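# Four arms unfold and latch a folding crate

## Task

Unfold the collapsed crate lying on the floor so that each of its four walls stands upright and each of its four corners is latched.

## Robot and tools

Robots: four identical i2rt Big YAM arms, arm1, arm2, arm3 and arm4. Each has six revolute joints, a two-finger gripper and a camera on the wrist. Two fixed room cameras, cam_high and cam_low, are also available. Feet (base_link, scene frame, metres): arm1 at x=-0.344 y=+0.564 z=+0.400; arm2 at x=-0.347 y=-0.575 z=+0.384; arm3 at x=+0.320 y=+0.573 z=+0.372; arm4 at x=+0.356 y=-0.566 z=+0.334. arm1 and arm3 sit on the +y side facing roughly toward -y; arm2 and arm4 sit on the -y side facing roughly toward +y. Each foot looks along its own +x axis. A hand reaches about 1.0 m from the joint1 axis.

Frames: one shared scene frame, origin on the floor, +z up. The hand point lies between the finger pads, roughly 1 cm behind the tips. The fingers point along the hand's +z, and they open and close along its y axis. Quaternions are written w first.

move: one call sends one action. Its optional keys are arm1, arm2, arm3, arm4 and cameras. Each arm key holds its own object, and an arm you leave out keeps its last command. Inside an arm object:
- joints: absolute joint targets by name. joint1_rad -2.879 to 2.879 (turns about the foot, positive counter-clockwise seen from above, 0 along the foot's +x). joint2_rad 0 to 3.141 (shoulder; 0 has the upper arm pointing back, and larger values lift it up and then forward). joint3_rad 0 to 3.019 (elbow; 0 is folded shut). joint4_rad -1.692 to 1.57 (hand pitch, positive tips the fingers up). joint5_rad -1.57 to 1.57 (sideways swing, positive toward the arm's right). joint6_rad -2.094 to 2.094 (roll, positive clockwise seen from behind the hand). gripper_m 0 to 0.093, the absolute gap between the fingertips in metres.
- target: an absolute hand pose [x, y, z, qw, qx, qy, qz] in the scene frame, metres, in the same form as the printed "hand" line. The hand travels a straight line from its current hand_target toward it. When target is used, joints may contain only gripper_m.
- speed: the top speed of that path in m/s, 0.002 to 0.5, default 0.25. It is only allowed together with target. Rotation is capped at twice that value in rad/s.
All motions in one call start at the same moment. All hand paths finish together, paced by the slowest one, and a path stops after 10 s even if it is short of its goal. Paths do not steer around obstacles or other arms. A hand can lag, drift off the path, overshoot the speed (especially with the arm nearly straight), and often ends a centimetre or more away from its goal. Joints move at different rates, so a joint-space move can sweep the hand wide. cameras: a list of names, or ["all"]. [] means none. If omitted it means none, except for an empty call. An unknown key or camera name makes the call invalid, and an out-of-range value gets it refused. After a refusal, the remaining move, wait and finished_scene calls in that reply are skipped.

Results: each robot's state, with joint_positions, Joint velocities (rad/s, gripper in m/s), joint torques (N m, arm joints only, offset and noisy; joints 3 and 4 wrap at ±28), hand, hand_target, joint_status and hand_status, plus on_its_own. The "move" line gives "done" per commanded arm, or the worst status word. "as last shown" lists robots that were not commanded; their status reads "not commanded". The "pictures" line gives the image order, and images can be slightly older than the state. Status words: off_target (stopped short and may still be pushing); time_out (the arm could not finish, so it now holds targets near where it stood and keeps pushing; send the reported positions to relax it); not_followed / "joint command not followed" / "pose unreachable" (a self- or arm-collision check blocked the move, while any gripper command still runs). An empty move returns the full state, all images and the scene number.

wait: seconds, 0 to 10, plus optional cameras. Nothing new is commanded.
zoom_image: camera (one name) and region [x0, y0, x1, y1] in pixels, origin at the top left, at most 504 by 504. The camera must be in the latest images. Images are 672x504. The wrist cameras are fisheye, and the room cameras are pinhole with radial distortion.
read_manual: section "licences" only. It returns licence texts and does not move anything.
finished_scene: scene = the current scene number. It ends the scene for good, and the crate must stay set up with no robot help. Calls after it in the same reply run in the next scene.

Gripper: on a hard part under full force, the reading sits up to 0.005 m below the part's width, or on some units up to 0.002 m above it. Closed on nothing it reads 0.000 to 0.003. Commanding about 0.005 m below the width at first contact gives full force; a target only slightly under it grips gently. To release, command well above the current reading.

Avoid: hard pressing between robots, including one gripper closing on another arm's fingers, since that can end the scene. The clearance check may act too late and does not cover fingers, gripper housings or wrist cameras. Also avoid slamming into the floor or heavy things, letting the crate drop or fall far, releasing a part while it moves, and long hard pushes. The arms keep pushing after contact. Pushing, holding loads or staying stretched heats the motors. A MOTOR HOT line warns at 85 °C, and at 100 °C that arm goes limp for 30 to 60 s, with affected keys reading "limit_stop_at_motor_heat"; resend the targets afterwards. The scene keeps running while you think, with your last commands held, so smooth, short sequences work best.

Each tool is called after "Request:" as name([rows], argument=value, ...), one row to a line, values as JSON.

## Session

Request:
move()

Request:
zoom_image(camera="cam_high", region=[230, 240, 430, 410])

Request:
zoom_image(camera="cam_low", region=[220, 230, 480, 380])

Scene clock: 0.00 s.
Joint torques (N m): no reading
Motor temperatures (°C): arm1=[27 28 27 26 23 23 25] | arm2=[23 24 24 24 27 26 24] | arm3=[26 24 27 23 26 23 27] | arm4=[24 26 25 29 26 24 26]
Heat: arm1: hottest joint2_rad 28 °C; arm2: hottest joint5_rad 27 °C; arm3: hottest joint3_rad 27 °C; arm4: hottest joint4_rad 29 °C.
Joint velocities: within noise
arm1.joint_positions: joint1_rad=+0.789 joint2_rad=+0.425 joint3_rad=+1.402 joint4_rad=-1.276 joint5_rad=+0.217 joint6_rad=-0.687 gripper_m=+0.09396
arm1.joint_status: not commanded
arm1.hand: x=-0.2365 y=+0.4511 z=+0.9932 quat_wxyz=(-0.418, -0.026, -0.802, +0.426) (m; scene frame)
arm1.hand_target: x=-0.2404 y=+0.4538 z=+1.0017 quat_wxyz=(-0.426, -0.027, -0.795, +0.430) (m; scene frame)
arm1.hand_status: not commanded
arm2.joint_positions: joint1_rad=-0.187 joint2_rad=+0.448 joint3_rad=+1.696 joint4_rad=-1.263 joint5_rad=+0.249 joint6_rad=-0.242 gripper_m=+0.09396
arm2.joint_status: not commanded
arm2.hand: x=-0.2825 y=-0.5188 z=+1.0983 quat_wxyz=(-0.653, +0.415, -0.579, -0.258) (m; scene frame)
arm2.hand_target: x=-0.2830 y=-0.5203 z=+1.1047 quat_wxyz=(-0.657, +0.411, -0.575, -0.261) (m; scene frame)
arm2.hand_status: not commanded
arm3.joint_positions: joint1_rad=+0.868 joint2_rad=+0.482 joint3_rad=+1.633 joint4_rad=-1.455 joint5_rad=+0.267 joint6_rad=-0.464 gripper_m=+0.09396
arm3.joint_status: not commanded
arm3.hand: x=+0.3451 y=+0.4623 z=+1.0140 quat_wxyz=(-0.385, -0.257, -0.760, +0.456) (m; scene frame)
arm3.hand_target: x=+0.3424 y=+0.4658 z=+1.0199 quat_wxyz=(-0.391, -0.257, -0.755, +0.460) (m; scene frame)
arm3.hand_status: not commanded
arm4.joint_positions: joint1_rad=-0.127 joint2_rad=+0.568 joint3_rad=+1.615 joint4_rad=-1.161 joint5_rad=+0.181 joint6_rad=-0.762 gripper_m=+0.09396
arm4.joint_status: not commanded
arm4.hand: x=+0.3738 y=-0.3903 z=+1.0285 quat_wxyz=(-0.627, +0.673, -0.321, -0.224) (m; scene frame)
arm4.hand_target: x=+0.3742 y=-0.3960 z=+1.0355 quat_wxyz=(-0.633, +0.667, -0.319, -0.228) (m; scene frame)
arm4.hand_status: not commanded
pictures: arm1_cam_wrist, arm2_cam_wrist, arm3_cam_wrist, arm4_cam_wrist, cam_high, cam_low

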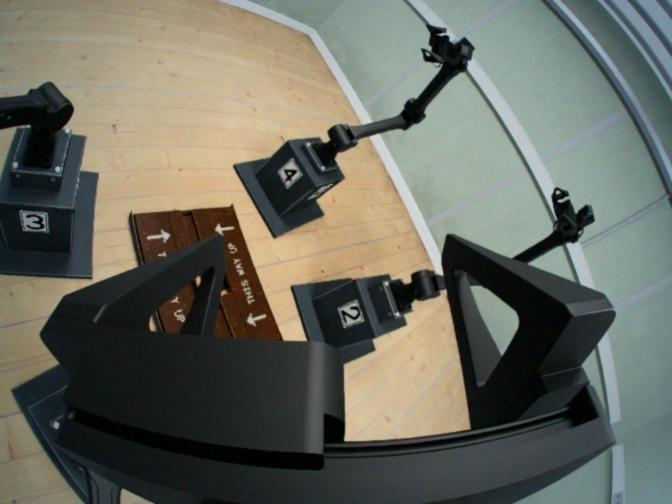

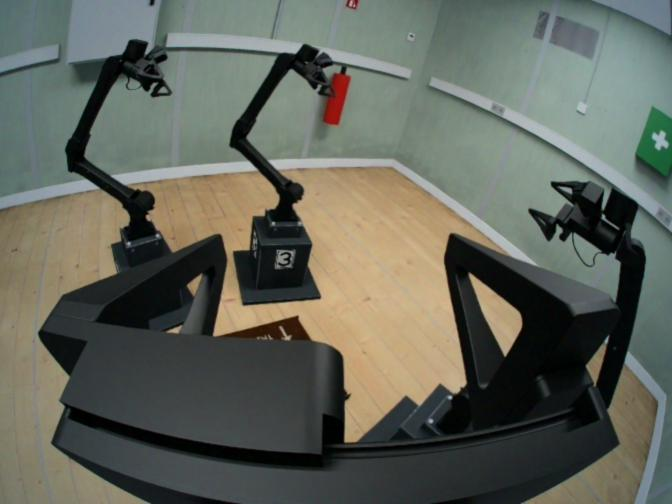

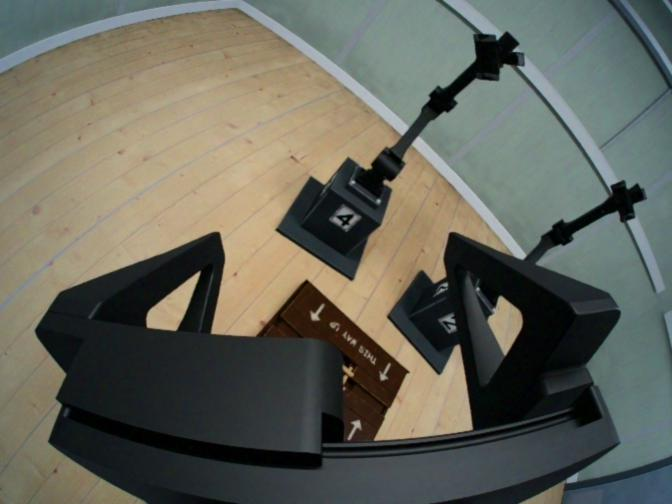

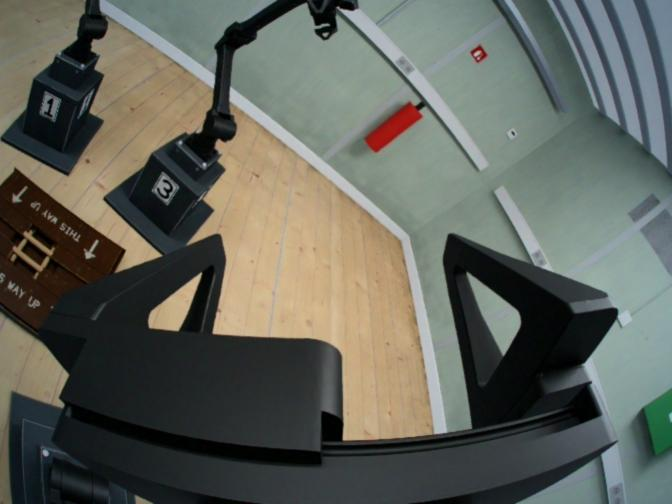

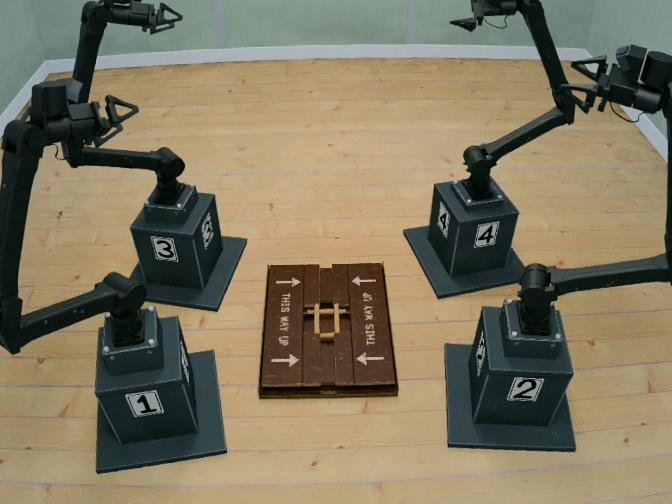

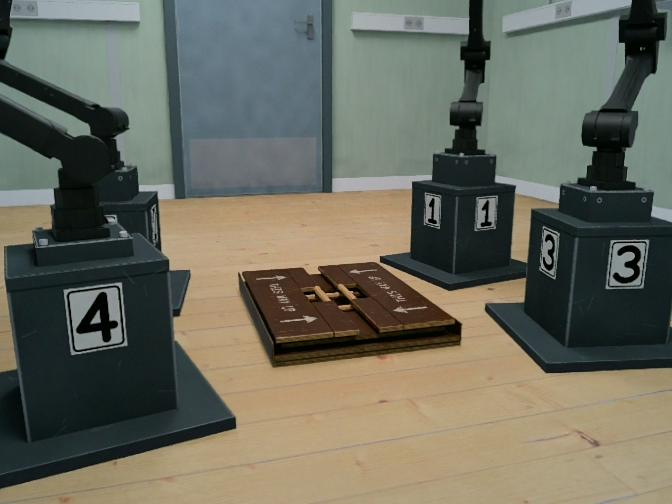

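Scaled by 2.520 from the camera's 672x504 image, which has a finer 960x720 frame.

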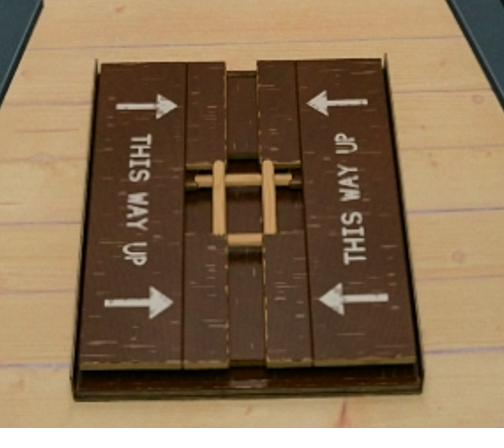

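Scaled by 1.938 from the camera's 672x504 image, which has a finer 960x720 frame.

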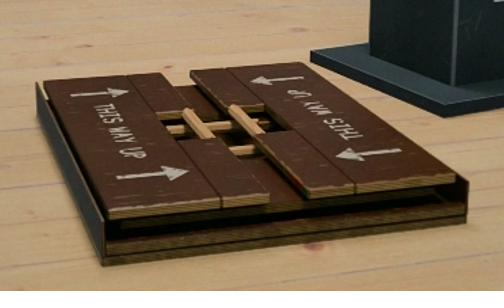

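Request:
move(arm1={"joints": {"joint1_rad": 0.4, "joint2_rad": 2.4, "joint3_rad": 1.6, "joint4_rad": -0.78, "joint5_rad": 0, "joint6_rad": -0.96, "gripper_m": 0.045}}, arm4={"joints": {"joint1_rad": 0.49, "joint2_rad": 1.77, "joint3_rad": 1.16, "joint4_rad": -0.956, "joint5_rad": 0, "joint6_rad": -0.87, "gripper_m": 0.045}}, cameras=["arm1_cam_wrist", "arm4_cam_wrist", "cam_high"])

Scene clock: 8.97 s.
Joint torques (N m): arm1=[-1.2 -25.05 6.52 0.46 0.03 -0.03] | arm2=[-0.09 7.94 4.63 1.77 0.01 -0.01] | arm3=[-0.91 3.84 5.2 2.37 0.16 0.11] | arm4=[1.61 -14.68 8.43 -0.02 -0.16 -0.1]
Motor temperatures (°C): arm1=[27 28 28 26 23 23 25] | arm2=[23 24 24 24 27 26 24] | arm3=[26 24 27 23 26 23 27] | arm4=[24 26 26 29 26 24 26]
Heat: arm1: hottest joint2_rad 28 °C; arm2: hottest joint5_rad 27 °C; arm3: hottest joint3_rad 27 °C; arm4: hottest joint4_rad 29 °C.
move: arm1 done; arm4 done
Joint velocities: within noise
arm1.joint_positions: joint1_rad=+0.416 joint2_rad=+2.404 joint3_rad=+1.586 joint4_rad=-0.778 joint5_rad=+0.008 joint6_rad=-0.948 gripper_m=+0.04507
arm1.joint_status: all done
arm1.hand: x=-0.0060 y=+0.0650 z=+0.2091 quat_wxyz=(+0.013, -0.011, -1.000, -0.005) (m; scene frame)
arm1.hand_target: x=-0.0074 y=+0.0588 z=+0.2078 quat_wxyz=(+0.012, -0.009, -1.000, -0.004) (m; scene frame)
arm1.hand_status: not commanded
arm2, arm3: as last shown
arm4.joint_positions: joint1_rad=+0.485 joint2_rad=+1.771 joint3_rad=+1.156 joint4_rad=-0.957 joint5_rad=+0.010 joint6_rad=-0.852 gripper_m=+0.04507
arm4.joint_status: all done
arm4.hand: x=+0.0539 y=-0.1991 z=+0.3544 quat_wxyz=(-0.003, +1.000, -0.013, +0.004) (m; scene frame)
arm4.hand_target: x=+0.0548 y=-0.1974 z=+0.3504 quat_wxyz=(+0.000, +1.000, -0.006, +0.006) (m; scene frame)
arm4.hand_status: not commanded
pictures: arm1_cam_wrist, arm4_cam_wrist, cam_high

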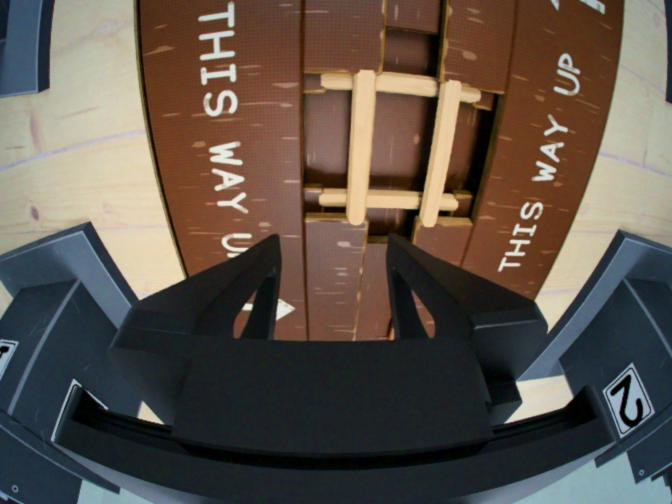

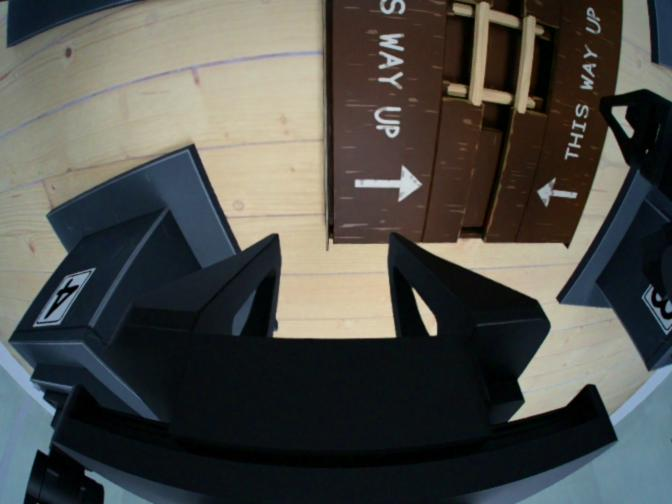

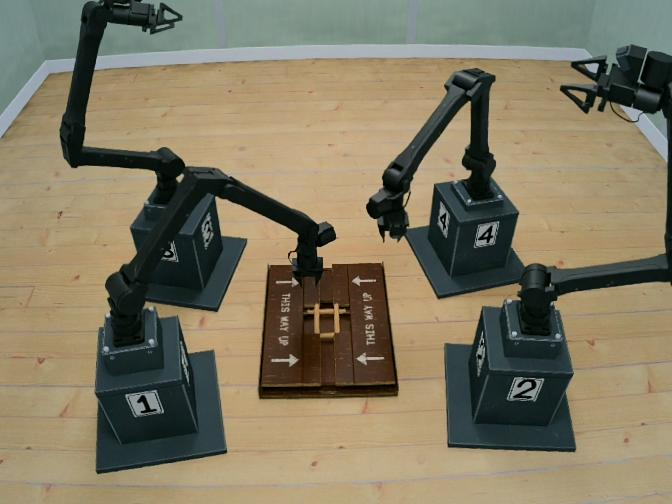

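Request:
move(arm1={"target": [-0.011, 0.038, 0.11, 0, 0.0236, 0.9997, 0], "speed": 0.2}, cameras=["arm1_cam_wrist"])

Scene clock: 25.53 s.
Joint torques (N m): arm1=[-0.03 -25.7 7.39 0.83 0.02 0.04] | arm2=[-0.03 7.94 4.64 1.76 0.01 -0.01] | arm3=[-0.38 3.96 5.22 2.3 0.14 0.13] | arm4=[1.44 -14.33 8.38 -0.02 -0.16 -0.1]
Motor temperatures (°C): arm1=[27 29 28 26 23 23 25] | arm2=[23 25 24 25 27 26 24] | arm3=[26 24 27 24 26 23 27] | arm4=[24 27 26 29 26 25 26]
Heat: arm1: hottest joint2_rad 29 °C; arm2: hottest joint5_rad 27 °C; arm3: hottest joint3_rad 27 °C; arm4: hottest joint4_rad 29 °C.
move: arm1 off_target
Joint velocities: within noise
arm1.joint_positions: joint1_rad=+0.387 joint2_rad=+2.619 joint3_rad=+1.692 joint4_rad=-0.675 joint5_rad=-0.006 joint6_rad=-0.948 gripper_m=+0.04507
arm1.joint_status: not commanded
arm1.hand: x=-0.0178 y=+0.0538 z=+0.1084 quat_wxyz=(+0.009, -0.026, -1.000, -0.011) (m; scene frame)
arm1.hand_target: x=-0.0131 y=+0.0379 z=+0.1106 quat_wxyz=(+0.000, -0.025, -1.000, +0.001) (m; scene frame)
arm1.hand_status: off_target (0.017 m and 1.7 deg from the pose sent, 0.103 m and 2.2 deg at the start)
arm2, arm3, arm4: as last shown
pictures: arm1_cam_wrist

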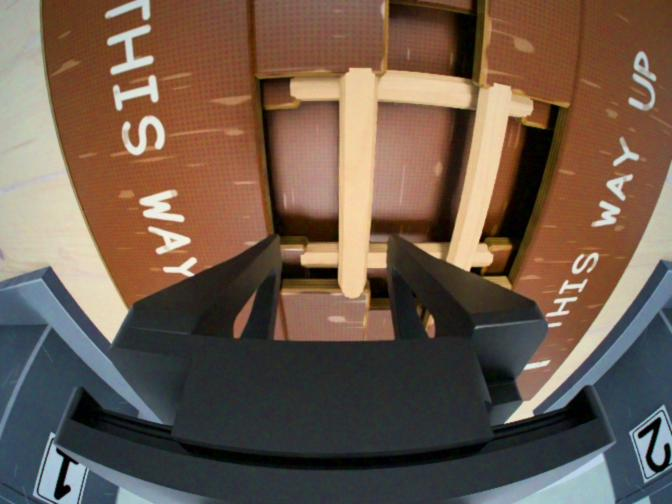

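Request:
move(arm1={"target": [-0.008, 0.028, 0.051, 0, 0.0236, 0.9997, 0], "speed": 0.12}, cameras=["arm1_cam_wrist"])

Scene clock: 28.43 s.
Joint torques (N m): arm1=[-0.85 -26.23 7.32 0.53 0.01 -0.03] | arm2=[-0.03 8 4.64 1.76 0.01 -0.01] | arm3=[-0.32 3.9 5.14 2.3 0.13 0.13] | arm4=[1.44 -14.33 8.38 -0.02 -0.16 -0.09]
Motor temperatures (°C): arm1=[27 29 28 26 23 23 25] | arm2=[23 25 24 25 27 26 24] | arm3=[26 24 27 24 26 23 27] | arm4=[24 27 26 29 26 25 26]
Heat: arm1: hottest joint2_rad 29 °C; arm2: hottest joint5_rad 27 °C; arm3: hottest joint3_rad 27 °C; arm4: hottest joint4_rad 29 °C.
move: arm1 off_target
Joint velocities: within noise
arm1.joint_positions: joint1_rad=+0.390 joint2_rad=+2.766 joint3_rad=+1.829 joint4_rad=-0.655 joint5_rad=-0.006 joint6_rad=-0.948 gripper_m=+0.04507
arm1.joint_status: not commanded
arm1.hand: x=-0.0088 y=+0.0426 z=+0.0514 quat_wxyz=(+0.007, -0.024, -1.000, -0.008) (m; scene frame)
arm1.hand_target: x=-0.0067 y=+0.0298 z=+0.0506 quat_wxyz=(+0.000, -0.023, -1.000, +0.000) (m; scene frame)
arm1.hand_status: off_target (0.015 m and 1.2 deg from the pose sent, 0.064 m and 1.7 deg at the start)
arm2, arm3, arm4: as last shown
pictures: arm1_cam_wrist

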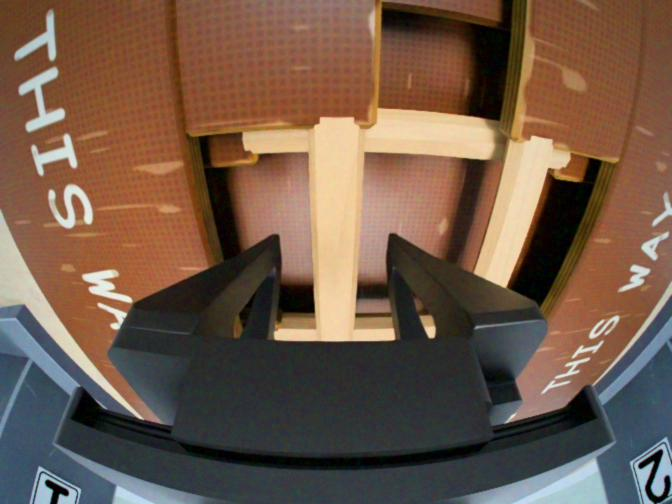

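Request:
move(arm1={"joints": {"gripper_m": 0.011}})

Request:
move(arm1={"target": [-0.004, 0.051, 0.128, -0.0041, 0.0232, 0.9848, -0.1736], "speed": 0.14})

Request:
move(arm1={"target": [-0.003, 0.087, 0.187, -0.0081, 0.0222, 0.9397, -0.342], "speed": 0.14}, cameras=["arm1_cam_wrist", "cam_low", "arm4_cam_wrist"])

Scene clock: 33.30 s.
Joint torques (N m): arm1=[-0.85 -25.47 7.24 0.5 0 -0.03] | arm2=[-0.15 7.94 4.63 1.78 0.01 -0.01] | arm3=[-0.56 3.49 5.11 2.32 0.16 0.11] | arm4=[1.44 -14.33 8.38 -0.02 -0.16 -0.1]
Motor temperatures (°C): arm1=[27 30 29 26 23 23 25] | arm2=[23 25 24 25 27 26 24] | arm3=[26 24 27 24 26 23 27] | arm4=[24 27 27 29 26 25 26]
Heat: arm1: hottest joint2_rad 30 °C; arm2: hottest joint5_rad 27 °C; arm3: hottest joint3_rad 27 °C; arm4: hottest joint4_rad 29 °C.
move: arm1 off_target
Joint velocities: within noise
arm1.joint_positions: joint1_rad=+0.390 joint2_rad=+2.766 joint3_rad=+1.830 joint4_rad=-0.655 joint5_rad=-0.007 joint6_rad=-0.946 gripper_m=+0.01706
arm1.joint_status: gripper_m off_target (ended at +0.01708, target +0.01100)
arm1.hand: x=-0.0081 y=+0.0420 z=+0.0517 quat_wxyz=(+0.006, -0.025, -1.000, -0.007) (m; scene frame)
arm1.hand_target: x=-0.0061 y=+0.0300 z=+0.0506 quat_wxyz=(+0.000, -0.023, -1.000, +0.000) (m; scene frame)
arm1.hand_status: not commanded
arm2, arm3, arm4: as last shown
pictures: none

Scene clock: 35.27 s.
Joint torques (N m): arm1=[0.26 -27.99 3.17 0.95 0.45 0.2] | arm2=[-0.09 8 4.63 1.77 0.01 -0.01] | arm3=[-0.91 4.07 5.19 2.39 0.17 0.1] | arm4=[1.44 -14.33 8.38 -0.03 -0.16 -0.1]
Motor temperatures (°C): arm1=[27 30 29 26 23 23 25] | arm2=[23 25 25 25 27 26 24] | arm3=[26 25 28 24 26 23 27] | arm4=[24 27 27 29 26 25 26]
Heat: arm1: hottest joint2_rad 30 °C; arm2: hottest joint5_rad 27 °C; arm3: hottest joint3_rad 28 °C; arm4: hottest joint4_rad 29 °C.
move: arm1 off_target
Joint velocities: within noise
arm1.joint_positions: joint1_rad=+0.455 joint2_rad=+2.542 joint3_rad=+1.453 joint4_rad=-0.224 joint5_rad=+0.201 joint6_rad=-0.908 gripper_m=+0.01703
arm1.joint_status: not commanded
arm1.hand: x=-0.0091 y=+0.0506 z=+0.1140 quat_wxyz=(+0.005, -0.024, -0.986, +0.165) (m; scene frame)
arm1.hand_target: x=-0.0033 y=+0.0503 z=+0.1275 quat_wxyz=(+0.002, -0.025, -0.985, +0.172) (m; scene frame)
arm1.hand_status: off_target (0.015 m and 1.0 deg from the pose sent, 0.077 m and 20.8 deg at the start)
arm2, arm3, arm4: as last shown
pictures: none

Scene clock: 37.23 s.
Joint torques (N m): arm1=[0.73 -25 2.18 1.76 0.72 0.11] | arm2=[-0.03 8 4.63 1.76 0.01 -0.01] | arm3=[-0.32 4.66 5.14 2.26 0.18 0.13] | arm4=[1.44 -14.33 8.38 -0.02 -0.16 -0.1]
Motor temperatures (°C): arm1=[27 30 29 26 23 23 25] | arm2=[23 25 25 25 27 26 24] | arm3=[26 25 28 24 26 23 27] | arm4=[24 28 27 29 26 25 26]
Heat: arm1: hottest joint2_rad 30 °C; arm2: hottest joint5_rad 27 °C; arm3: hottest joint3_rad 28 °C; arm4: hottest joint4_rad 29 °C.
move: arm1 off_target
Joint velocities: within noise
arm1.joint_positions: joint1_rad=+0.563 joint2_rad=+2.403 joint3_rad=+1.155 joint4_rad=+0.186 joint5_rad=+0.467 joint6_rad=-0.897 gripper_m=+0.01706
arm1.joint_status: not commanded
arm1.hand: x=-0.0082 y=+0.0839 z=+0.1736 quat_wxyz=(+0.012, -0.022, -0.942, +0.334) (m; scene frame)
arm1.hand_target: x=-0.0028 y=+0.0863 z=+0.1867 quat_wxyz=(+0.009, -0.019, -0.939, +0.342) (m; scene frame)
arm1.hand_status: off_target (0.015 m and 1.0 deg from the pose sent, 0.082 m and 21.0 deg at the start)
arm2, arm3, arm4: as last shown
pictures: arm1_cam_wrist, arm4_cam_wrist, cam_low

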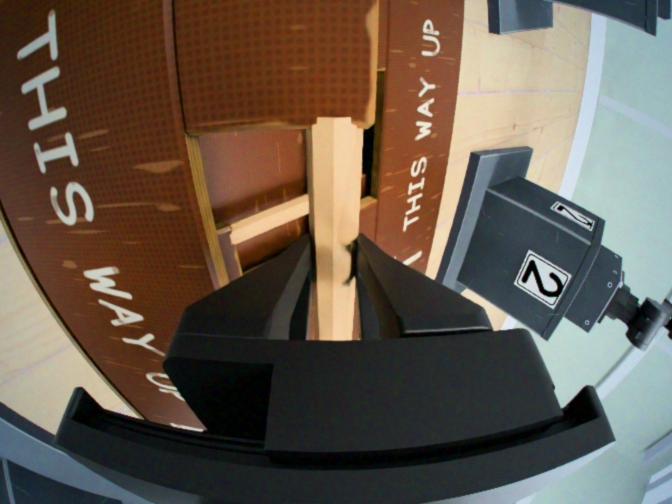

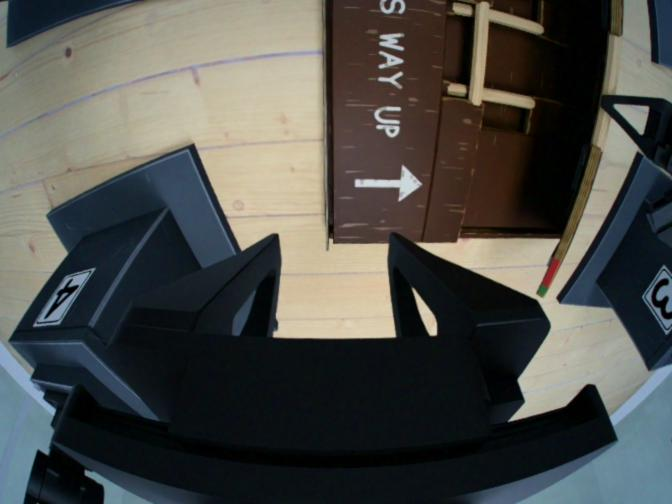

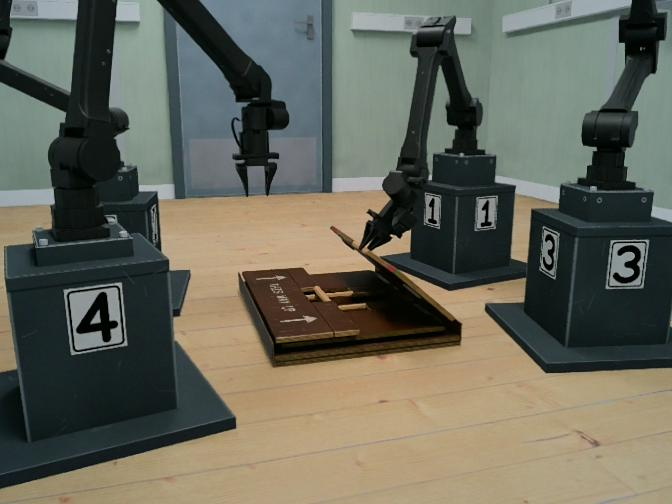

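Request:
move(arm1={"target": [-0.001, 0.139, 0.226, -0.0118, 0.0204, 0.866, -0.5], "speed": 0.14}, arm4={"target": [-0.026, -0.008, 0.12, 0, 1, -0.0236, 0], "speed": 0.25})

Request:
move(arm1={"target": [0.001, 0.191, 0.239, -0.0144, 0.0187, 0.7934, -0.6088], "speed": 0.14}, cameras=["arm4_cam_wrist", "cam_low"])

Scene clock: 41.87 s.
Joint torques (N m): arm1=[0.38 -21.3 1.24 2.88 1.13 0.05] | arm2=[-0.09 8 4.63 1.77 0.02 -0.01] | arm3=[-1.03 3.9 5.14 2.32 0.15 0.11] | arm4=[1.32 -21.95 10.92 -0.53 -0.23 -0.1]
Motor temperatures (°C): arm1=[27 31 29 26 23 23 25] | arm2=[23 25 25 25 27 26 24] | arm3=[26 25 28 24 26 23 27] | arm4=[24 28 27 29 26 25 26]
Heat: arm1: hottest joint2_rad 31 °C; arm2: hottest joint5_rad 27 °C; arm3: hottest joint3_rad 28 °C; arm4: hottest joint4_rad 29 °C.
move: arm1 off_target; arm4 off_target
Joint velocities: within noise
arm1.joint_positions: joint1_rad=+0.705 joint2_rad=+2.389 joint3_rad=+0.953 joint4_rad=+0.624 joint5_rad=+0.764 joint6_rad=-0.942 gripper_m=+0.01709
arm1.joint_status: not commanded
arm1.hand: x=-0.0072 y=+0.1335 z=+0.2169 quat_wxyz=(+0.017, -0.024, -0.871, +0.490) (m; scene frame)
arm1.hand_target: x=-0.0035 y=+0.1359 z=+0.2259 quat_wxyz=(+0.015, -0.020, -0.865, +0.500) (m; scene frame)
arm1.hand_status: off_target (0.012 m and 1.4 deg from the pose sent, 0.076 m and 20.9 deg at the start)
arm2, arm3: as last shown
arm4.joint_positions: joint1_rad=+0.398 joint2_rad=+2.553 joint3_rad=+1.856 joint4_rad=-0.874 joint5_rad=+0.000 joint6_rad=-0.900 gripper_m=+0.04507
arm4.joint_status: not commanded
arm4.hand: x=-0.0233 y=-0.0175 z=+0.1254 quat_wxyz=(+0.000, +0.999, -0.033, +0.000) (m; scene frame)
arm4.hand_target: x=-0.0238 y=-0.0095 z=+0.1187 quat_wxyz=(+0.001, +1.000, -0.028, -0.001) (m; scene frame)
arm4.hand_status: off_target (0.011 m and 1.1 deg from the pose sent, 0.313 m and 1.3 deg at the start)
pictures: none

Scene clock: 43.67 s.
Joint torques (N m): arm1=[2.08 -19.72 -0.38 2.93 0.76 0.11] | arm2=[-0.03 7.94 4.62 1.77 0.01 -0.01] | arm3=[-0.73 3.84 5.05 2.35 0.16 0.11] | arm4=[1.26 -22.07 10.77 -0.53 -0.23 -0.1]
Motor temperatures (°C): arm1=[27 31 28 26 23 23 25] | arm2=[23 25 25 25 27 26 24] | arm3=[26 25 28 24 26 23 27] | arm4=[24 28 27 29 26 25 26]
Heat: arm1: hottest joint2_rad 31 °C; arm2: hottest joint5_rad 27 °C; arm3: hottest joint3_rad 28 °C; arm4: hottest joint4_rad 29 °C.
move: arm1 off_target
Joint velocities: within noise
arm1.joint_positions: joint1_rad=+0.832 joint2_rad=+2.496 joint3_rad=+0.885 joint4_rad=+1.063 joint5_rad=+1.019 joint6_rad=-1.089 gripper_m=+0.01713
arm1.joint_status: not commanded
arm1.hand: x=-0.0059 y=+0.1787 z=+0.2364 quat_wxyz=(+0.023, -0.027, -0.796, +0.605) (m; scene frame)
arm1.hand_target: x=-0.0008 y=+0.1877 z=+0.2400 quat_wxyz=(+0.017, -0.020, -0.792, +0.610) (m; scene frame)
arm1.hand_status: off_target (0.014 m and 1.5 deg from the pose sent, 0.062 m and 16.3 deg at the start)
arm2.joint_positions: joint1_rad=-0.187 joint2_rad=+0.448 joint3_rad=+1.696 joint4_rad=-1.263 joint5_rad=+0.249 joint6_rad=-0.242 gripper_m=+0.09396
arm2.joint_status: not commanded
arm2.hand: x=-0.2825 y=-0.5188 z=+1.0983 quat_wxyz=(-0.653, +0.415, -0.579, -0.258) (m; scene frame)
arm2.hand_target: x=-0.2830 y=-0.5203 z=+1.1047 quat_wxyz=(-0.657, +0.411, -0.575, -0.261) (m; scene frame)
arm2.hand_status: not commanded
arm3.joint_positions: joint1_rad=+0.868 joint2_rad=+0.482 joint3_rad=+1.633 joint4_rad=-1.455 joint5_rad=+0.267 joint6_rad=-0.464 gripper_m=+0.09396
arm3.joint_status: not commanded
arm3.hand: x=+0.3451 y=+0.4623 z=+1.0140 quat_wxyz=(-0.385, -0.257, -0.760, +0.456) (m; scene frame)
arm3.hand_target: x=+0.3424 y=+0.4658 z=+1.0199 quat_wxyz=(-0.391, -0.257, -0.755, +0.460) (m; scene frame)
arm3.hand_status: not commanded
arm4: as last shown
pictures: arm4_cam_wrist, cam_low

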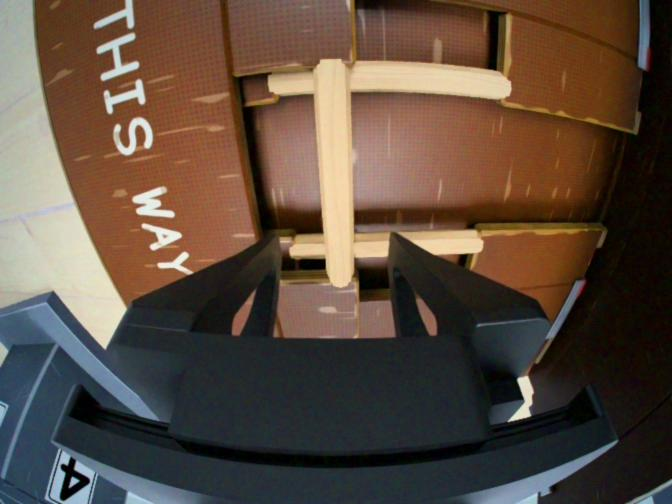

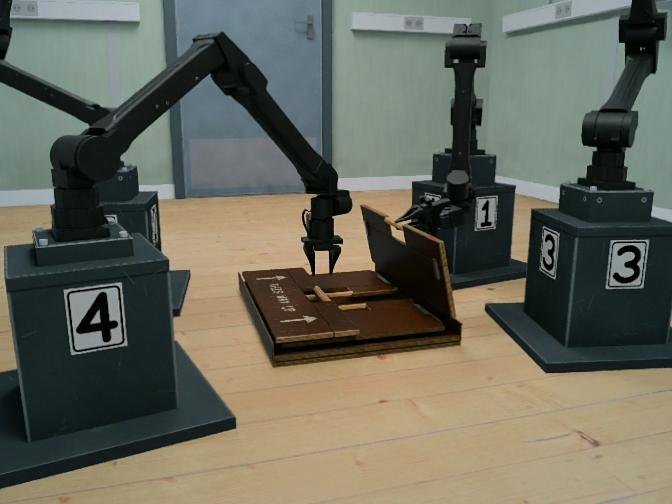

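Request:
move(arm1={"target": [0.004, 0.238, 0.240, -0.0159, 0.0174, 0.7373, -0.6756], "speed": 0.14}, arm4={"target": [-0.023, -0.0075, 0.044, 0, 1, -0.0236, 0], "speed": 0.14}, cameras=["arm4_cam_wrist", "cam_high"])

Scene clock: 48.20 s.
Joint torques (N m): arm1=[3.43 -17.9 -0.46 2.91 0.2 0.02] | arm2=[-0.03 7.94 4.62 1.76 0.01 -0.01] | arm3=[-0.56 3.25 5.11 2.36 0.15 0.11] | arm4=[1.08 -22.65 10.11 0.16 -0.16 -0.1]
Motor temperatures (°C): arm1=[27 31 28 26 23 23 25] | arm2=[23 25 25 25 27 26 24] | arm3=[26 25 28 24 26 23 27] | arm4=[24 28 28 29 26 25 26]
Heat: arm1: hottest joint2_rad 31 °C; arm2: hottest joint5_rad 27 °C; arm3: hottest joint3_rad 28 °C; arm4: hottest joint4_rad 29 °C.
move: arm1 off_target; arm4 off_target
Joint velocities: within noise
arm1.joint_positions: joint1_rad=+0.941 joint2_rad=+2.634 joint3_rad=+0.900 joint4_rad=+1.474 joint5_rad=+1.205 joint6_rad=-1.319 gripper_m=+0.01714
arm1.joint_status: not commanded
arm1.hand: x=-0.0040 y=+0.2201 z=+0.2430 quat_wxyz=(+0.030, -0.035, -0.736, +0.675) (m; scene frame)
arm1.hand_target: x=+0.0081 y=+0.2346 z=+0.2415 quat_wxyz=(+0.013, -0.021, -0.735, +0.678) (m; scene frame)
arm1.hand_status: off_target (0.020 m and 2.5 deg from the pose sent, 0.060 m and 10.6 deg at the start)
arm2, arm3: as last shown
arm4.joint_positions: joint1_rad=+0.398 joint2_rad=+2.705 joint3_rad=+1.937 joint4_rad=-0.821 joint5_rad=+0.000 joint6_rad=-0.909 gripper_m=+0.04507
arm4.joint_status: not commanded
arm4.hand: x=-0.0216 y=-0.0200 z=+0.0502 quat_wxyz=(+0.007, +1.000, -0.028, +0.005) (m; scene frame)
arm4.hand_target: x=-0.0224 y=-0.0084 z=+0.0444 quat_wxyz=(+0.000, +1.000, -0.024, +0.000) (m; scene frame)
arm4.hand_status: off_target (0.014 m and 1.2 deg from the pose sent, 0.082 m and 1.1 deg at the start)
pictures: arm4_cam_wrist, cam_high

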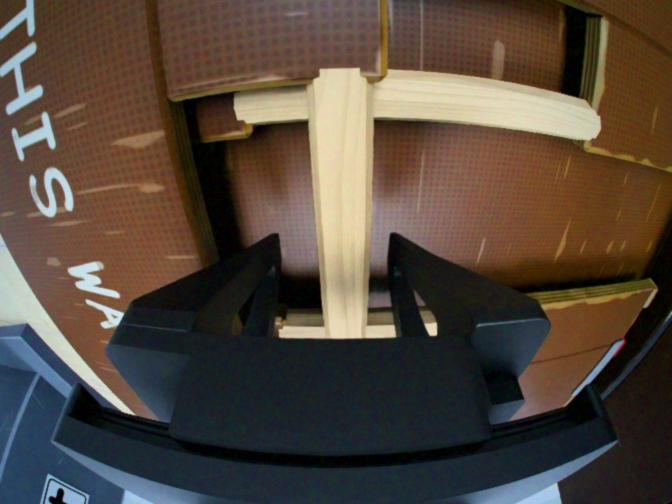

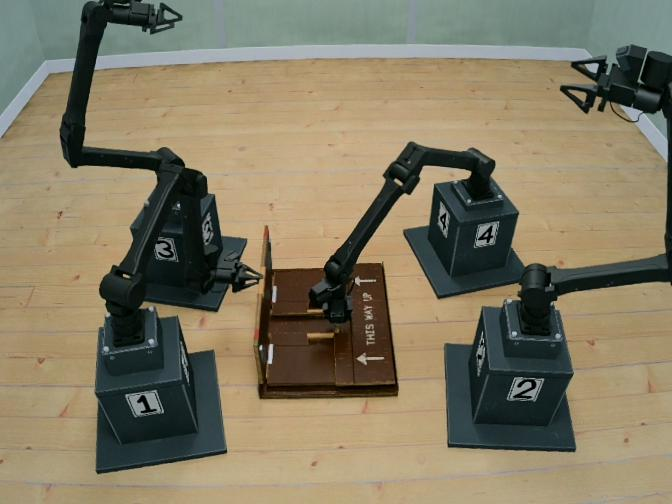

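Request:
move(arm4={"joints": {"gripper_m": 0.011}})

Request:
move(arm4={"target": [-0.028, -0.026, 0.129, -0.1736, 0.9848, -0.0232, 0.0041], "speed": 0.14})

Request:
move(arm4={"target": [-0.030, -0.0625, 0.185, -0.342, 0.9397, -0.0222, 0.0081], "speed": 0.14})

Request:
move(arm4={"target": [-0.033, -0.115, 0.224, -0.5, 0.866, -0.0204, 0.0118], "speed": 0.14}, cameras=["arm4_cam_wrist", "cam_low"])

Scene clock: 55.83 s.
Joint torques (N m): arm1=[3.25 -18.08 -0.35 3.06 0.18 0.06] | arm2=[-0.09 8 4.63 1.76 0.01 -0.01] | arm3=[-0.56 3.66 5.27 2.43 0.12 0.12] | arm4=[1.32 -22.71 10 -0.02 -0.23 0.08]
Motor temperatures (°C): arm1=[27 31 28 26 23 23 26] | arm2=[23 25 25 25 27 26 24] | arm3=[26 25 28 24 26 23 27] | arm4=[24 28 28 29 26 25 26]
Heat: arm1: hottest joint2_rad 31 °C; arm2: hottest joint5_rad 27 °C; arm3: hottest joint3_rad 28 °C; arm4: hottest joint4_rad 29 °C.
move: arm4 off_target
Joint velocities: within noise
arm1, arm2, arm3: as last shown
arm4.joint_positions: joint1_rad=+0.396 joint2_rad=+2.705 joint3_rad=+1.939 joint4_rad=-0.812 joint5_rad=+0.002 joint6_rad=-0.935 gripper_m=+0.01726
arm4.joint_status: gripper_m off_target (ended at +0.01728, target +0.01100)
arm4.hand: x=-0.0223 y=-0.0167 z=+0.0506 quat_wxyz=(+0.002, +1.000, -0.016, +0.003) (m; scene frame)
arm4.hand_target: x=-0.0240 y=-0.0082 z=+0.0443 quat_wxyz=(-0.002, +1.000, -0.018, -0.002) (m; scene frame)
arm4.hand_status: not commanded
pictures: none

Scene clock: 57.77 s.
Joint torques (N m): arm1=[3.55 -17.9 -0.42 3.23 0.23 0.11] | arm2=[-0.03 7.94 4.63 1.78 0.01 -0.01] | arm3=[-0.62 3.72 5.12 2.4 0.17 0.13] | arm4=[2.61 -25.17 5.37 0.09 0.17 0.39]
Motor temperatures (°C): arm1=[27 31 28 26 23 23 26] | arm2=[23 25 25 25 27 26 24] | arm3=[26 25 28 24 26 23 27] | arm4=[24 28 28 29 26 25 26]
Heat: arm1: hottest joint2_rad 31 °C; arm2: hottest joint5_rad 27 °C; arm3: hottest joint3_rad 28 °C; arm4: hottest joint4_rad 29 °C.
move: arm4 off_target
Joint velocities: within noise
arm1, arm2, arm3: as last shown
arm4.joint_positions: joint1_rad=+0.458 joint2_rad=+2.469 joint3_rad=+1.577 joint4_rad=-0.423 joint5_rad=+0.218 joint6_rad=-0.900 gripper_m=+0.01724
arm4.joint_status: not commanded
arm4.hand: x=-0.0225 y=-0.0222 z=+0.1145 quat_wxyz=(-0.166, +0.986, -0.017, +0.006) (m; scene frame)
arm4.hand_target: x=-0.0276 y=-0.0260 z=+0.1286 quat_wxyz=(-0.170, +0.985, -0.024, +0.004) (m; scene frame)
arm4.hand_status: off_target (0.016 m and 1.2 deg from the pose sent, 0.079 m and 20.3 deg at the start)
pictures: none

Scene clock: 59.70 s.
Joint torques (N m): arm1=[2.84 -18.2 -0.39 3.04 0.18 0.08] | arm2=[-0.03 7.94 4.63 1.76 0.02 -0.01] | arm3=[-0.56 3.72 5.22 2.45 0.18 0.08] | arm4=[3.19 -22.24 4.59 0.9 0.43 0.32]
Motor temperatures (°C): arm1=[27 31 28 26 23 23 26] | arm2=[23 25 25 25 27 26 24] | arm3=[26 25 28 24 26 23 27] | arm4=[24 28 28 29 26 25 26]
Heat: arm1: hottest joint2_rad 31 °C; arm2: hottest joint5_rad 27 °C; arm3: hottest joint3_rad 28 °C; arm4: hottest joint4_rad 29 °C.
move: arm4 off_target
Joint velocities: within noise
arm1, arm2, arm3: as last shown
arm4.joint_positions: joint1_rad=+0.557 joint2_rad=+2.305 joint3_rad=+1.273 joint4_rad=-0.032 joint5_rad=+0.488 joint6_rad=-0.889 gripper_m=+0.01726
arm4.joint_status: not commanded
arm4.hand: x=-0.0228 y=-0.0532 z=+0.1737 quat_wxyz=(-0.337, +0.941, -0.022, +0.014) (m; scene frame)
arm4.hand_target: x=-0.0297 y=-0.0614 z=+0.1839 quat_wxyz=(-0.342, +0.939, -0.021, +0.010) (m; scene frame)
arm4.hand_status: off_target (0.016 m and 0.9 deg from the pose sent, 0.082 m and 20.9 deg at the start)
pictures: none

Scene clock: 61.70 s.
Joint torques (N m): arm1=[2.96 -18.37 -0.38 3.15 0.19 0.05] | arm2=[-0.03 8 4.62 1.77 0.01 -0.01] | arm3=[-0.03 3.49 5.07 2.4 0.19 0.1] | arm4=[3.6 -19.19 3.81 1.88 0.42 0.13]
Motor temperatures (°C): arm1=[27 31 28 26 23 23 26] | arm2=[23 25 25 25 27 26 24] | arm3=[26 25 28 24 26 23 27] | arm4=[24 29 28 29 26 25 27]
Heat: arm1: hottest joint2_rad 31 °C; arm2: hottest joint5_rad 27 °C; arm3: hottest joint3_rad 28 °C; arm4: hottest joint2_rad 29 °C.
move: arm4 off_target
Joint velocities: within noise
arm1, arm2, arm3: as last shown
arm4.joint_positions: joint1_rad=+0.689 joint2_rad=+2.251 joint3_rad=+1.047 joint4_rad=+0.396 joint5_rad=+0.792 joint6_rad=-0.940 gripper_m=+0.01728
arm4.joint_status: not commanded
arm4.hand: x=-0.0241 y=-0.1037 z=+0.2182 quat_wxyz=(-0.496, +0.868, -0.029, +0.021) (m; scene frame)
arm4.hand_target: x=-0.0334 y=-0.1135 z=+0.2243 quat_wxyz=(-0.501, +0.865, -0.020, +0.014) (m; scene frame)
arm4.hand_status: off_target (0.016 m and 1.5 deg from the pose sent, 0.080 m and 20.6 deg at the start)
pictures: arm4_cam_wrist, cam_low

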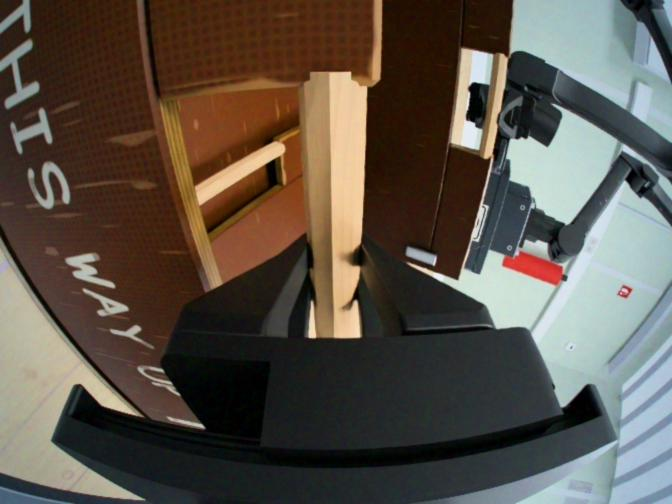

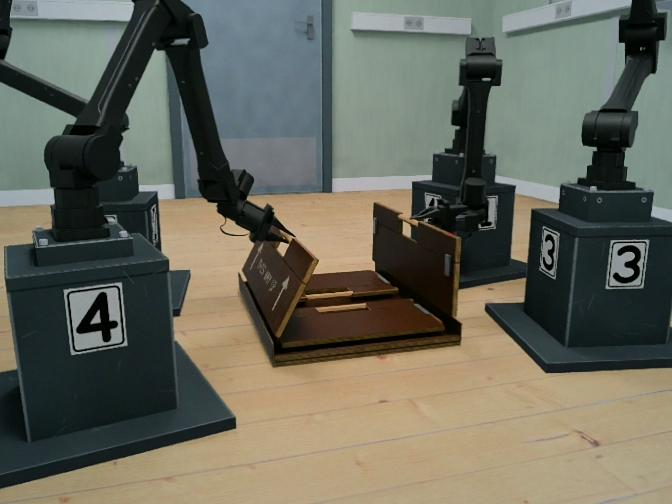

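Request:
move(arm4={"target": [-0.035, -0.163, 0.236, -0.6088, 0.7934, -0.0187, 0.0144], "speed": 0.14}, arm2={"joints": {"joint1_rad": -0.309, "joint2_rad": 2.15, "joint3_rad": 1.724, "joint4_rad": -0.9, "joint5_rad": 0, "joint6_rad": -0.447, "gripper_m": 0.045}}, arm3={"joints": {"joint1_rad": -0.037, "joint2_rad": 1.22, "joint3_rad": 0.69, "joint4_rad": -1.04, "joint5_rad": 0, "joint6_rad": -0.45, "gripper_m": 0.045}})

Request:
move(arm4={"target": [-0.037, -0.211, 0.238, -0.6756, 0.7373, -0.0174, 0.0159], "speed": 0.14}, cameras=["arm2_cam_wrist", "arm3_cam_wrist", "cam_high"])

Scene clock: 65.50 s.
Joint torques (N m): arm1=[2.73 -17.9 -0.4 3.07 0.19 0.06] | arm2=[-0.97 -23.77 8.53 0.76 -0.12 -0.11] | arm3=[-1.49 -6.65 5.39 0.59 -0.02 0.13] | arm4=[3.84 -16.38 3.23 2.63 0.19 0.04]
Motor temperatures (°C): arm1=[27 31 28 26 23 23 26] | arm2=[23 25 25 25 27 26 24] | arm3=[26 25 28 24 26 23 27] | arm4=[24 29 28 29 26 25 27]
Heat: arm1: hottest joint2_rad 31 °C; arm2: hottest joint5_rad 27 °C; arm3: hottest joint3_rad 28 °C; arm4: hottest joint2_rad 29 °C.
move: arm2 done; arm3 done; arm4 off_target
Joint velocities: within noise
arm1: as last shown
arm2.joint_positions: joint1_rad=-0.295 joint2_rad=+2.165 joint3_rad=+1.693 joint4_rad=-0.903 joint5_rad=+0.002 joint6_rad=-0.438 gripper_m=+0.04513
arm2.joint_status: all done
arm2.hand: x=-0.0624 y=+0.0410 z=+0.3737 quat_wxyz=(-0.093, +0.706, -0.701, -0.032) (m; scene frame)
arm2.hand_target: x=-0.0512 y=+0.0506 z=+0.3879 quat_wxyz=(-0.109, +0.704, -0.700, -0.039) (m; scene frame)
arm2.hand_status: not commanded
arm3.joint_positions: joint1_rad=-0.032 joint2_rad=+1.226 joint3_rad=+0.702 joint4_rad=-1.047 joint5_rad=+0.011 joint6_rad=-0.448 gripper_m=+0.04513
arm3.joint_status: all done
arm3.hand: x=+0.2472 y=+0.2946 z=+0.4420 quat_wxyz=(+0.004, -0.633, -0.774, +0.001) (m; scene frame)
arm3.hand_target: x=+0.2451 y=+0.2996 z=+0.4364 quat_wxyz=(+0.005, -0.641, -0.768, -0.005) (m; scene frame)
arm3.hand_status: not commanded
arm4.joint_positions: joint1_rad=+0.801 joint2_rad=+2.317 joint3_rad=+0.938 joint4_rad=+0.848 joint5_rad=+1.025 joint6_rad=-1.104 gripper_m=+0.01729
arm4.joint_status: not commanded
arm4.hand: x=-0.0246 y=-0.1504 z=+0.2388 quat_wxyz=(-0.607, +0.794, -0.033, +0.023) (m; scene frame)
arm4.hand_target: x=-0.0348 y=-0.1613 z=+0.2371 quat_wxyz=(-0.610, +0.792, -0.019, +0.016) (m; scene frame)
arm4.hand_status: off_target (0.017 m and 1.9 deg from the pose sent, 0.063 m and 15.6 deg at the start)
pictures: none

Scene clock: 67.13 s.
Joint torques (N m): arm1=[2.67 -18.08 -0.32 2.93 0.18 0.08] | arm2=[-0.97 -23.88 8.8 0.69 -0.12 -0.12] | arm3=[-1.73 -6.59 5.48 0.7 -0.06 0.12] | arm4=[5.07 -15.21 1.91 2.67 -0.04 0.06]
Motor temperatures (°C): arm1=[27 31 28 26 23 23 26] | arm2=[23 25 25 25 27 26 24] | arm3=[26 25 28 24 26 23 27] | arm4=[24 29 28 29 26 25 27]
Heat: arm1: hottest joint2_rad 31 °C; arm2: hottest joint5_rad 27 °C; arm3: hottest joint3_rad 28 °C; arm4: hottest joint2_rad 29 °C.
move: arm4 off_target
Joint velocities: within noise
arm1, arm3: as last shown
arm2.joint_positions: joint1_rad=-0.295 joint2_rad=+2.165 joint3_rad=+1.693 joint4_rad=-0.903 joint5_rad=+0.002 joint6_rad=-0.440 gripper_m=+0.04513
arm2.joint_status: not commanded
arm2.hand: x=-0.0624 y=+0.0410 z=+0.3737 quat_wxyz=(-0.093, +0.707, -0.701, -0.032) (m; scene frame)
arm2.hand_target: x=-0.0512 y=+0.0506 z=+0.3879 quat_wxyz=(-0.109, +0.705, -0.700, -0.039) (m; scene frame)
arm2.hand_status: not commanded
arm4.joint_positions: joint1_rad=+0.893 joint2_rad=+2.438 joint3_rad=+0.917 joint4_rad=+1.289 joint5_rad=+1.183 joint6_rad=-1.348 gripper_m=+0.01719
arm4.joint_status: not commanded
arm4.hand: x=-0.0253 y=-0.1915 z=+0.2442 quat_wxyz=(-0.675, +0.736, -0.037, +0.028) (m; scene frame)
arm4.hand_target: x=-0.0376 y=-0.2097 z=+0.2389 quat_wxyz=(-0.676, +0.736, -0.016, +0.016) (m; scene frame)
arm4.hand_status: off_target (0.024 m and 2.6 deg from the pose sent, 0.062 m and 10.4 deg at the start)
pictures: arm2_cam_wrist, arm3_cam_wrist, cam_high

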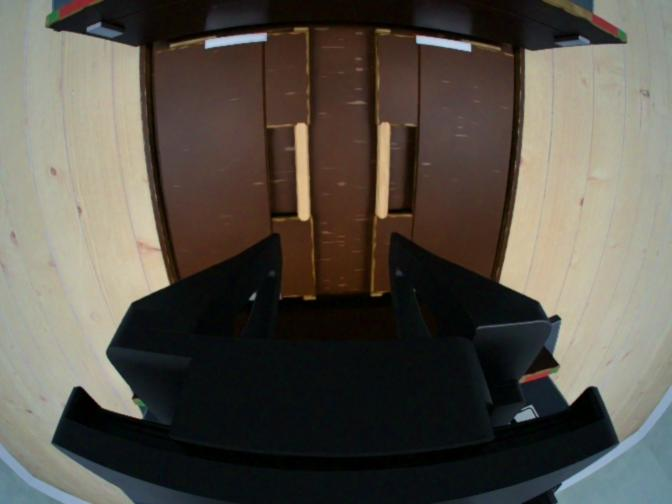

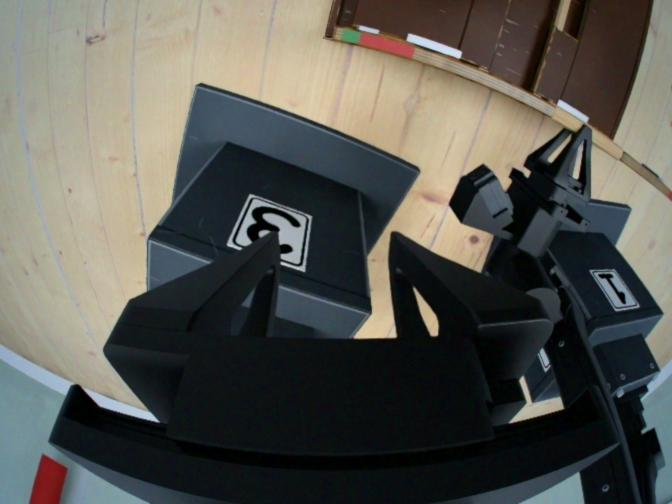

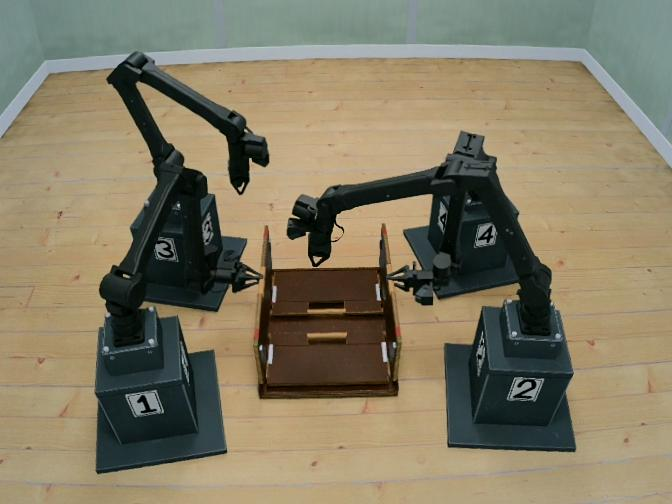

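Request:
move(arm2={"target": [-0.072, 0.021, 0.13, 0, 0.690, -0.7238, 0], "speed": 0.2, "joints": {"gripper_m": 0.06}}, cameras=["arm2_cam_wrist", "cam_high"])

Scene clock: 82.27 s.
Joint torques (N m): arm1=[3.02 -17.49 -0.4 3.12 0.17 0.05] | arm2=[-0.09 -24.94 7.41 0.38 -0.15 0.07] | arm3=[-1.9 -6.48 5.45 0.79 -0.04 0.13] | arm4=[5.07 -15.33 1.91 2.7 -0.04 0.03]
Motor temperatures (°C): arm1=[27 32 28 26 23 23 26] | arm2=[23 28 26 24 27 26 24] | arm3=[26 25 28 23 26 23 27] | arm4=[24 28 27 29 26 25 27]
Heat: arm1: hottest joint2_rad 32 °C; arm2: hottest joint2_rad 28 °C; arm3: hottest joint3_rad 28 °C; arm4: hottest joint4_rad 29 °C.
move: arm2 off_target
Joint velocities: within noise
arm1, arm3, arm4: as last shown
arm2.joint_positions: joint1_rad=-0.295 joint2_rad=+2.608 joint3_rad=+1.792 joint4_rad=-0.792 joint5_rad=+0.001 joint6_rad=-0.392 gripper_m=+0.05987
arm2.joint_status: all done
arm2.hand: x=-0.0807 y=+0.0016 z=+0.1230 quat_wxyz=(+0.017, +0.693, -0.721, +0.007) (m; scene frame)
arm2.hand_target: x=-0.0731 y=+0.0188 z=+0.1319 quat_wxyz=(+0.000, +0.690, -0.724, -0.001) (m; scene frame)
arm2.hand_status: off_target (0.022 m and 2.2 deg from the pose sent, 0.245 m and 11.7 deg at the start)
pictures: arm2_cam_wrist, cam_high

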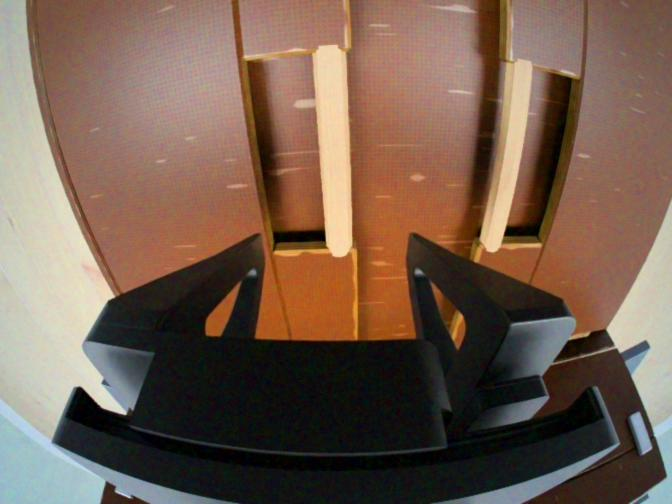

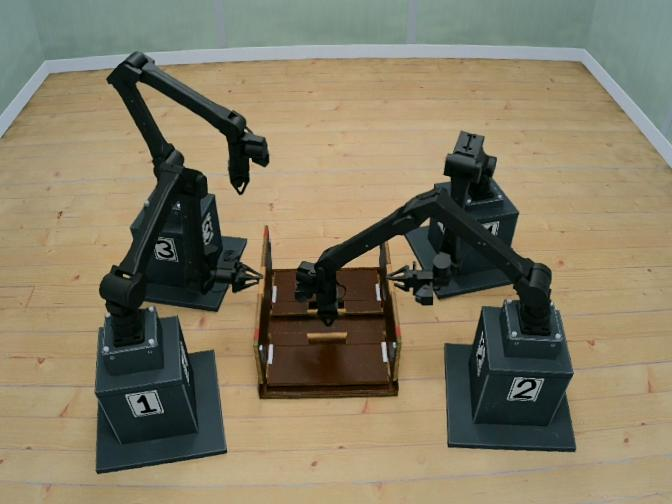

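Request:
move(arm2={"target": [-0.072, 0.023, 0.070, 0, 0.690, -0.7238, 0], "speed": 0.12, "joints": {"gripper_m": 0.045}}, cameras=["arm2_cam_wrist"])

Scene clock: 89.07 s.
Joint torques (N m): arm1=[3.14 -17.08 -0.38 3.11 0.15 0.1] | arm2=[0.03 -25.58 7.16 0.54 -0.08 0.07] | arm3=[-1.67 -6.65 5.34 0.64 -0.04 0.13] | arm4=[5.07 -15.33 1.91 2.69 -0.05 0.03]
Motor temperatures (°C): arm1=[27 32 28 26 23 23 26] | arm2=[23 28 26 24 27 26 24] | arm3=[26 25 28 23 26 23 27] | arm4=[24 28 27 29 26 25 27]
Heat: arm1: hottest joint2_rad 32 °C; arm2: hottest joint2_rad 28 °C; arm3: hottest joint3_rad 28 °C; arm4: hottest joint4_rad 29 °C.
move: arm2 off_target
Joint velocities: within noise
arm1.joint_positions: joint1_rad=+0.941 joint2_rad=+2.634 joint3_rad=+0.900 joint4_rad=+1.474 joint5_rad=+1.205 joint6_rad=-1.319 gripper_m=+0.01714
arm1.joint_status: not commanded
arm1.hand: x=-0.0040 y=+0.2201 z=+0.2430 quat_wxyz=(+0.030, -0.035, -0.736, +0.675) (m; scene frame)
arm1.hand_target: x=+0.0081 y=+0.2346 z=+0.2415 quat_wxyz=(+0.013, -0.021, -0.735, +0.678) (m; scene frame)
arm1.hand_status: not commanded
arm2.joint_positions: joint1_rad=-0.295 joint2_rad=+2.746 joint3_rad=+1.889 joint4_rad=-0.757 joint5_rad=+0.001 joint6_rad=-0.390 gripper_m=+0.04513
arm2.joint_status: all done
arm2.hand: x=-0.0799 y=+0.0032 z=+0.0615 quat_wxyz=(+0.020, +0.693, -0.721, +0.008) (m; scene frame)
arm2.hand_target: x=-0.0724 y=+0.0220 z=+0.0703 quat_wxyz=(+0.000, +0.690, -0.724, +0.000) (m; scene frame)
arm2.hand_status: off_target (0.023 m and 2.5 deg from the pose sent, 0.058 m and 2.2 deg at the start)
arm3, arm4: as last shown
pictures: arm2_cam_wrist

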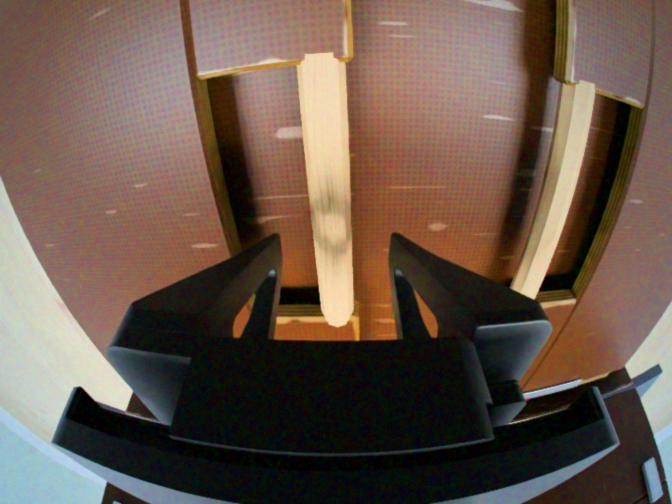

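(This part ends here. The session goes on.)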